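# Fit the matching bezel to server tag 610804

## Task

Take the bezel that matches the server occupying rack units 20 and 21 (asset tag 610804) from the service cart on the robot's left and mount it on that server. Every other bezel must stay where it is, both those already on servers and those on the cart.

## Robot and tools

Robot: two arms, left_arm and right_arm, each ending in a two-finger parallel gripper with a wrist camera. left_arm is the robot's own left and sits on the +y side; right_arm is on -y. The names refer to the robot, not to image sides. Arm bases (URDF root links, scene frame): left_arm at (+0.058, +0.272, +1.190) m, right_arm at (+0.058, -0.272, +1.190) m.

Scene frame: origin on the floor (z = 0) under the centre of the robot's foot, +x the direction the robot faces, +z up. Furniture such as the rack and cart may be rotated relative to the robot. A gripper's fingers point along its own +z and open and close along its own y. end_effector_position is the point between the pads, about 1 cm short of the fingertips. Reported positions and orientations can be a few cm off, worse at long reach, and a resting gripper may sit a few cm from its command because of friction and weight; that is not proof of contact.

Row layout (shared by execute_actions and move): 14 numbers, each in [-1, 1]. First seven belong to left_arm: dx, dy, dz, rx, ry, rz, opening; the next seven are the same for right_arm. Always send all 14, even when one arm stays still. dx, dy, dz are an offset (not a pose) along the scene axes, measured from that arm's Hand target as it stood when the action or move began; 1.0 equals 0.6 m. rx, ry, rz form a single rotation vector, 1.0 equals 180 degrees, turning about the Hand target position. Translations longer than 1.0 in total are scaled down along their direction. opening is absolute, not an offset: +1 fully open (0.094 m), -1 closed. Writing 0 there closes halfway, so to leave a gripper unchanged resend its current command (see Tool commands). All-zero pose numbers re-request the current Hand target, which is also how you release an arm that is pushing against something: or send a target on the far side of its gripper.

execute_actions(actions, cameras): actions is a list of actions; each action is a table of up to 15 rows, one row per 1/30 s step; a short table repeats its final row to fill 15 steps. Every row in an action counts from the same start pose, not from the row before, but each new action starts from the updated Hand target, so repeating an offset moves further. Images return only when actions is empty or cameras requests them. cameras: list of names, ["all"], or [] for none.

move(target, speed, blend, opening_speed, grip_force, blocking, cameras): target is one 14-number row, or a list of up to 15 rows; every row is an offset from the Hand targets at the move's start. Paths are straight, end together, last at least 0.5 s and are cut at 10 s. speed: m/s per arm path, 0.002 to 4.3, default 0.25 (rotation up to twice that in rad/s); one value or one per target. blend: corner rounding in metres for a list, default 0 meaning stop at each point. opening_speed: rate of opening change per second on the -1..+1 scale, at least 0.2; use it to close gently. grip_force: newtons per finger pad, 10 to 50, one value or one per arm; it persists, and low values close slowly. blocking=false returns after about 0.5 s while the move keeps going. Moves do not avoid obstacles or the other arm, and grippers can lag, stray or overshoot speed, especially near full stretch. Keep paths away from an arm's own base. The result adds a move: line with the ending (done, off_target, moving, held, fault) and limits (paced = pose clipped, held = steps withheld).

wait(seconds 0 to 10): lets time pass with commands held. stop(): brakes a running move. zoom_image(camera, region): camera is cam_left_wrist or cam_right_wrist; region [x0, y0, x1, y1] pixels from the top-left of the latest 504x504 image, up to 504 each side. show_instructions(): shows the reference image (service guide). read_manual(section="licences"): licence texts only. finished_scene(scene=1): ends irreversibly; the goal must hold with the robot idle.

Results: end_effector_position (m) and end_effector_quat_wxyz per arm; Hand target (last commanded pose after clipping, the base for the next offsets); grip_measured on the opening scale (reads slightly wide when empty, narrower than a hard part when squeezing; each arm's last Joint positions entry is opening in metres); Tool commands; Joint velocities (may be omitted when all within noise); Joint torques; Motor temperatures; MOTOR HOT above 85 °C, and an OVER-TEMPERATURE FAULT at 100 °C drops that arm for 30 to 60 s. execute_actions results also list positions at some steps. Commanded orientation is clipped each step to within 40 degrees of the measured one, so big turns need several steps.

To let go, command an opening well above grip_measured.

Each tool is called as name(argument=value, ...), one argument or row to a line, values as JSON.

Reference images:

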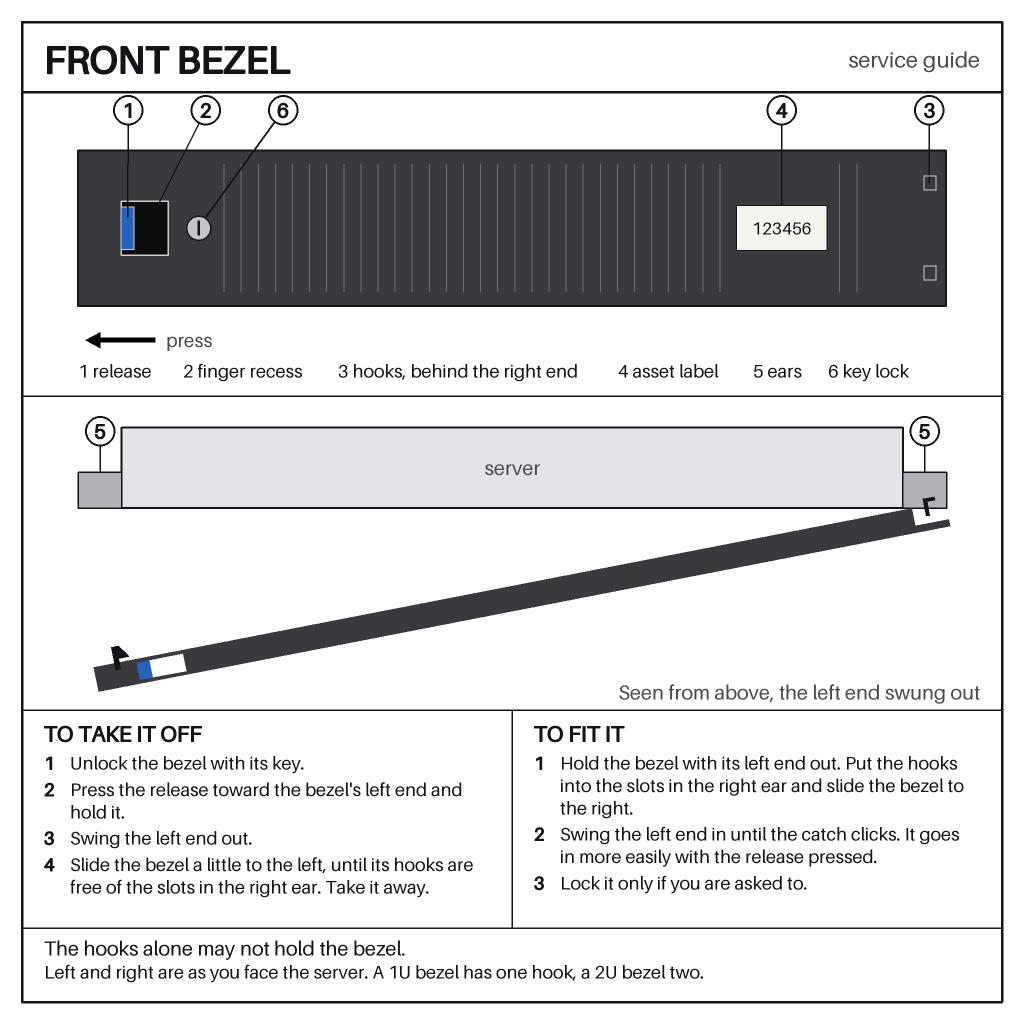

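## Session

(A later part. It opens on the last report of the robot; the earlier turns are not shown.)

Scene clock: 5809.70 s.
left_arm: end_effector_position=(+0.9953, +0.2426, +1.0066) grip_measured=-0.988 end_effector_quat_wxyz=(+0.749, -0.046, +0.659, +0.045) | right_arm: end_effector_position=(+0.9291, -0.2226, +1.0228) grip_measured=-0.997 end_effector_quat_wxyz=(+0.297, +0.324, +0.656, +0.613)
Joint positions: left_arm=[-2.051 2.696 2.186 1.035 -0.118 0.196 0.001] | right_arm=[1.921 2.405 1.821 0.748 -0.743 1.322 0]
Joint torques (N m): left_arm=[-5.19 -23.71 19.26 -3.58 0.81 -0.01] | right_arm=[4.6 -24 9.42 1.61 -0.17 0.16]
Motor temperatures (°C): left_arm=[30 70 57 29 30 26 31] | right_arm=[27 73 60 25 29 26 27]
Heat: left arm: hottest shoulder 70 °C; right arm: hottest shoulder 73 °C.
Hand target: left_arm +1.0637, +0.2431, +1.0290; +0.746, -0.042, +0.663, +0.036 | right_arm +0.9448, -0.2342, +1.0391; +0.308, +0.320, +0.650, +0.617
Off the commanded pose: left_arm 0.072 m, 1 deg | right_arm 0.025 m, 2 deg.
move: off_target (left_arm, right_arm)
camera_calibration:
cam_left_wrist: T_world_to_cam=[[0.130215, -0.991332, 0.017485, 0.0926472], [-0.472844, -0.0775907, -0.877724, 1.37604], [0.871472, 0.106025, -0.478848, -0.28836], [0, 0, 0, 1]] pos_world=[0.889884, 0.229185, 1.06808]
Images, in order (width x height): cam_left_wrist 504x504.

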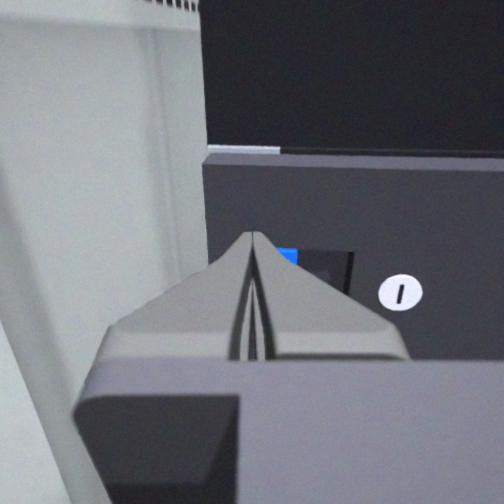

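move(
  target=[
    [-0.08,0.0,-0.01,0,0,0,-1,0,0,0,0,0,0,-1.0],
    [-0.28,-0.04,0.03,0,0,0,-1,-0.1,0,0,0,0,0,-1.0],
  ],
  speed=0.15,
  cameras=["cam_left_wrist","cam_right_wrist"],
)

zoom_image(
  camera="cam_left_wrist",
  region=[130, 50, 370, 260],
)

Scene clock: 5816.73 s.
left_arm: end_effector_position=(+0.8900, +0.2182, +1.0229) grip_measured=-0.988 end_effector_quat_wxyz=(+0.732, -0.041, +0.679, +0.032) | right_arm: end_effector_position=(+0.8746, -0.2158, +1.0108) grip_measured=-0.997 end_effector_quat_wxyz=(+0.286, +0.327, +0.659, +0.613)
Joint positions: left_arm=[-2.089 2.471 1.639 1.301 -0.137 0.197 0.001] | right_arm=[1.918 2.352 1.62 0.876 -0.753 1.324 0]
Joint torques (N m): left_arm=[-5.07 -23.18 4.75 2.54 0.05 0.21] | right_arm=[3.49 -24.88 4.88 2.77 -0.16 0.16]
Motor temperatures (°C): left_arm=[30 71 58 29 30 26 31] | right_arm=[27 72 60 25 29 26 27]
Heat: left arm: hottest shoulder 71 °C; right arm: hottest shoulder 72 °C.
Hand target: left_arm +0.8956, +0.2193, +1.0467; +0.746, -0.042, +0.664, +0.036 | right_arm +0.8847, -0.2343, +1.0390; +0.308, +0.320, +0.650, +0.617
Off the commanded pose: left_arm 0.025 m, 2 deg | right_arm 0.035 m, 3 deg.
move: off_target (left_arm, right_arm)
camera_calibration:
cam_left_wrist: T_world_to_cam=[[0.104452, -0.994227, 0.0245333, 0.0981942], [-0.520004, -0.0756254, -0.850809, 1.35267], [0.847753, 0.0761115, -0.524902, -0.111434], [0, 0, 0, 1]] pos_world=[0.787605, 0.208405, 1.08996]
cam_right_wrist: T_world_to_cam=[[-0.0890682, -0.0275281, -0.995645, 1.07958], [-0.960526, 0.266871, 0.0785479, 0.821651], [0.263547, 0.963339, -0.0502112, 0.156087], [0, 0, 0, 1]] pos_world=[0.844238, -0.339921, 1.01818]

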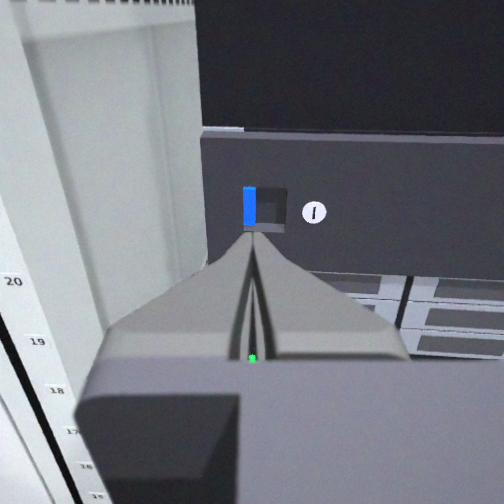

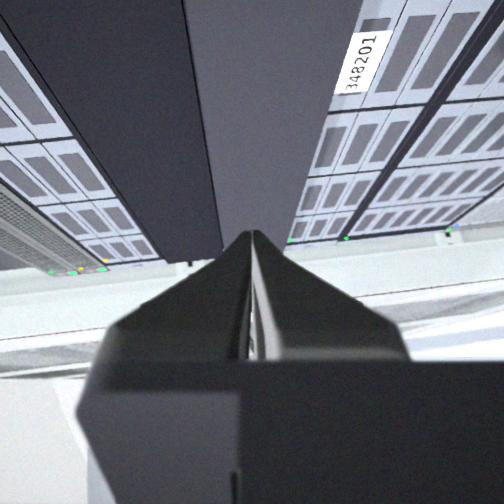

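Scaled by 2.100.

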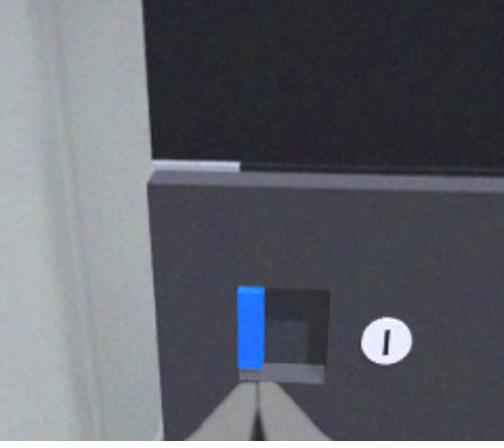

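move(
  target=[-0.1,0,0.0,0,0,0,-1,-0.15,0.15,0,0,0,0,-1.0],
  speed=0.25,
  cameras=["cam_left_wrist","cam_right_wrist"],
)

show_instructions(
)

Scene clock: 5823.43 s.
left_arm: end_effector_position=(+0.8303, +0.2226, +1.0249) grip_measured=-0.988 end_effector_quat_wxyz=(+0.732, -0.042, +0.679, +0.034) | right_arm: end_effector_position=(+0.7821, -0.1349, +1.0133) grip_measured=-0.997 end_effector_quat_wxyz=(+0.280, +0.337, +0.657, +0.613)
Joint positions: left_arm=[-2.089 2.42 1.433 1.458 -0.142 0.199 0.001] | right_arm=[2.035 2.288 1.304 1.106 -0.632 1.321 0]
Joint torques (N m): left_arm=[-5.48 -20.95 3.47 2.55 0.05 0.21] | right_arm=[5.07 -21.48 3.36 2.67 -0.03 -0.14]
Motor temperatures (°C): left_arm=[30 70 57 29 30 26 31] | right_arm=[27 70 58 25 29 26 27]
Heat: left arm: hottest shoulder 70 °C; right arm: hottest shoulder 70 °C.
Hand target: left_arm +0.8356, +0.2193, +1.0467; +0.746, -0.042, +0.664, +0.036 | right_arm +0.7948, -0.1444, +1.0390; +0.308, +0.320, +0.650, +0.617
Off the commanded pose: left_arm 0.023 m, 2 deg | right_arm 0.030 m, 4 deg.
move: off_target (left_arm, right_arm)
camera_calibration:
cam_left_wrist: T_world_to_cam=[[0.109459, -0.993737, 0.0224861, 0.106552], [-0.519024, -0.0764337, -0.851336, 1.32361], [0.847722, 0.0815155, -0.524139, -0.0621499], [0, 0, 0, 1]] pos_world=[0.728007, 0.212119, 1.09186]
cam_right_wrist: T_world_to_cam=[[-0.108074, -0.014622, -0.994035, 1.09106], [-0.957421, 0.270781, 0.100111, 0.687177], [0.267702, 0.96253, -0.0432639, 0.0922638], [0, 0, 0, 1]] pos_world=[0.751135, -0.258927, 1.01975]

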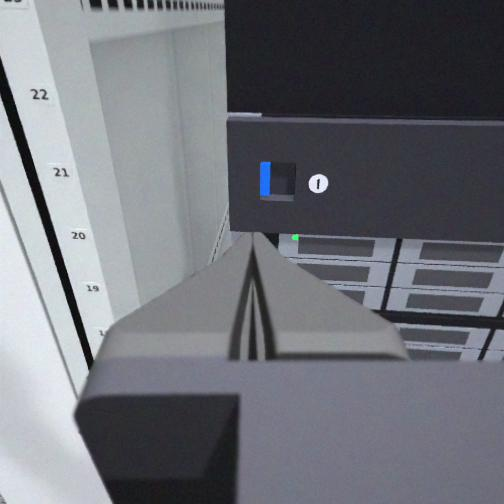

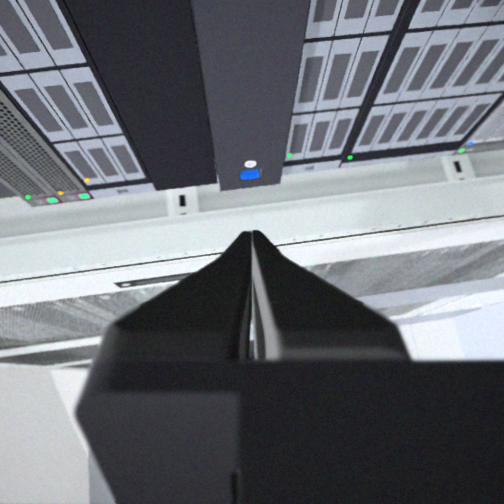

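Reference images for this scene: service guide.

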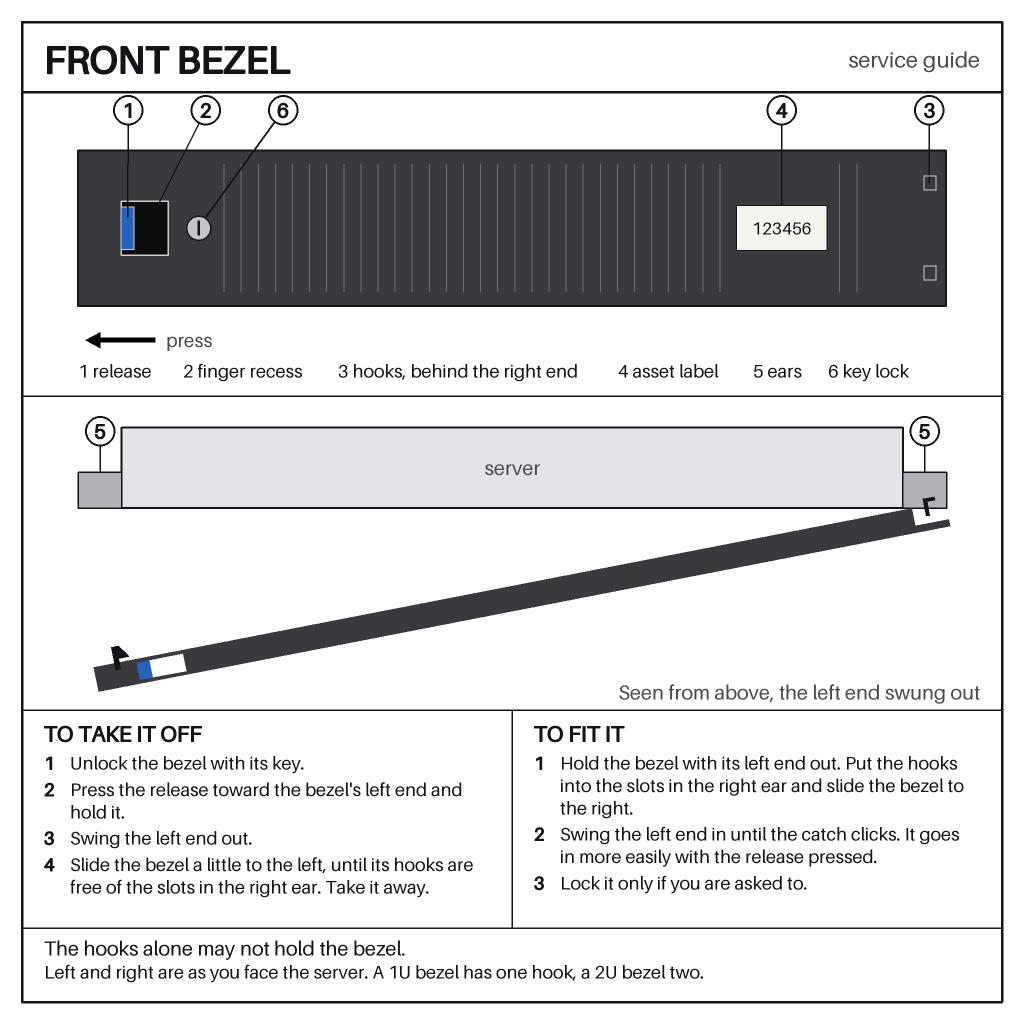

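move(
  target=[
    [-0.3,0.1,0.15,0,0.0,0,-1,0,0,0,0,0,0,-1.0],
    [-0.35,0.35,0.15,0,0.25,0,-1,0,0,0,0,0,0,-1.0],
  ],
  speed=0.3,
  blend=[0.05,0],
  cameras=["cam_left_wrist"],
)

Scene clock: 5832.00 s.
left_arm: end_effector_position=(+0.6133, +0.4249, +1.1258) grip_measured=-0.988 end_effector_quat_wxyz=(+0.424, -0.031, +0.904, +0.045) | right_arm: end_effector_position=(+0.7821, -0.1349, +1.0133) grip_measured=-0.997 end_effector_quat_wxyz=(+0.280, +0.337, +0.657, +0.613)
Joint positions: left_arm=[-1.708 1.468 0.668 0.509 0.09 0.218 0.001] | right_arm=[2.035 2.288 1.304 1.106 -0.632 1.321 0]
Joint torques (N m): left_arm=[-1.14 -13.74 6.82 1.55 0.29 0.19] | right_arm=[4.95 -21.36 3.44 2.67 -0.06 -0.16]
Motor temperatures (°C): left_arm=[30 70 55 29 29 26 31] | right_arm=[27 69 57 25 29 26 27]
Heat: left arm: hottest shoulder 70 °C; right arm: hottest shoulder 69 °C.
Hand target: left_arm +0.6257, +0.4291, +1.1367; +0.435, -0.025, +0.899, +0.049 | right_arm +0.7948, -0.1444, +1.0390; +0.308, +0.320, +0.650, +0.617
Off the commanded pose: left_arm 0.017 m, 2 deg | right_arm 0.030 m, 4 deg.
move: off_target (left_arm, right_arm)
camera_calibration:
cam_left_wrist: T_world_to_cam=[[0.101232, -0.99355, -0.0510969, 0.416979], [-0.96448, -0.085415, -0.249964, 0.912315], [0.243987, 0.0745864, -0.966906, 1.02989], [0, 0, 0, 1]] pos_world=[0.586417, 0.415399, 1.24516]
Images, in order (width x height): cam_left_wrist 504x504.

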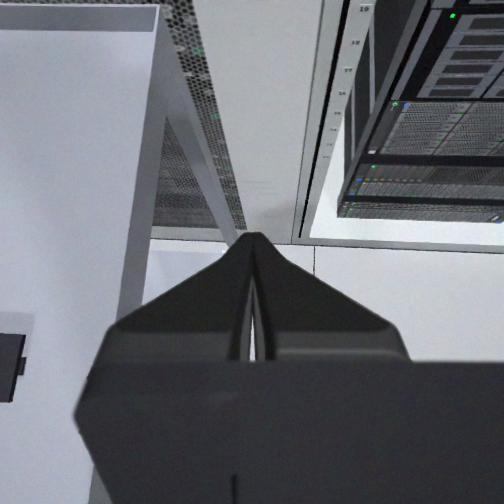

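move(
  target=[-0.12,0.28,0.0,0,0.0,0,-1,0,0,0,0,0,0,-1.0],
  speed=0.3,
  cameras=["cam_left_wrist"],
)

zoom_image(
  camera="cam_left_wrist",
  region=[0, 150, 300, 450],
)

Scene clock: 5835.33 s.
left_arm: end_effector_position=(+0.5439, +0.5918, +1.1325) grip_measured=-0.988 end_effector_quat_wxyz=(+0.430, -0.034, +0.901, +0.046) | right_arm: end_effector_position=(+0.7821, -0.1349, +1.0133) grip_measured=-0.997 end_effector_quat_wxyz=(+0.280, +0.337, +0.657, +0.613)
Joint positions: left_arm=[-1.252 1.495 0.73 0.445 0.526 0.351 0.001] | right_arm=[2.035 2.288 1.304 1.106 -0.632 1.321 0]
Joint torques (N m): left_arm=[0.5 -13.04 7.28 1.44 0.33 0.17] | right_arm=[5.01 -22.01 3.47 2.7 -0.02 -0.14]
Motor temperatures (°C): left_arm=[30 69 55 29 29 26 31] | right_arm=[27 68 56 25 29 26 27]
Heat: left arm: hottest shoulder 69 °C; right arm: hottest shoulder 68 °C.
Hand target: left_arm +0.5537, +0.5972, +1.1367; +0.435, -0.025, +0.899, +0.049 | right_arm +0.7948, -0.1444, +1.0390; +0.308, +0.320, +0.650, +0.617
Off the commanded pose: left_arm 0.012 m, 1 deg | right_arm 0.030 m, 4 deg.
move: off_target (left_arm, right_arm)
camera_calibration:
cam_left_wrist: T_world_to_cam=[[0.107401, -0.992996, -0.0492381, 0.584299], [-0.960417, -0.090819, -0.263346, 0.877418], [0.25703, 0.0755727, -0.963444, 1.02936], [0, 0, 0, 1]] pos_world=[0.515355, 0.582101, 1.25157]
Images, in order (width x height): cam_left_wrist 504x504.

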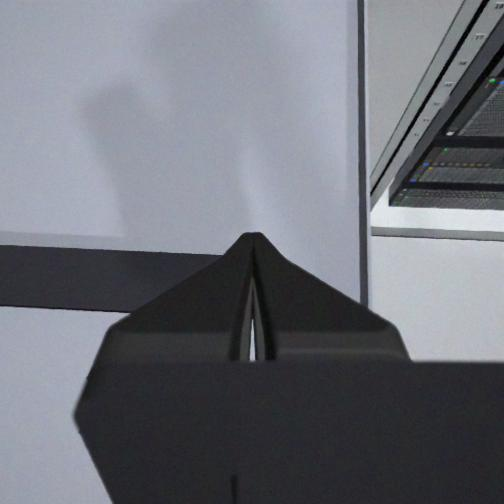

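Scaled by 1.680.

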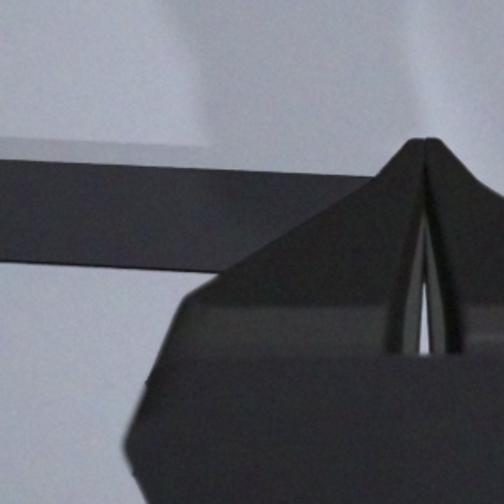

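finished_scene(
)

The scene is finished: the task was done.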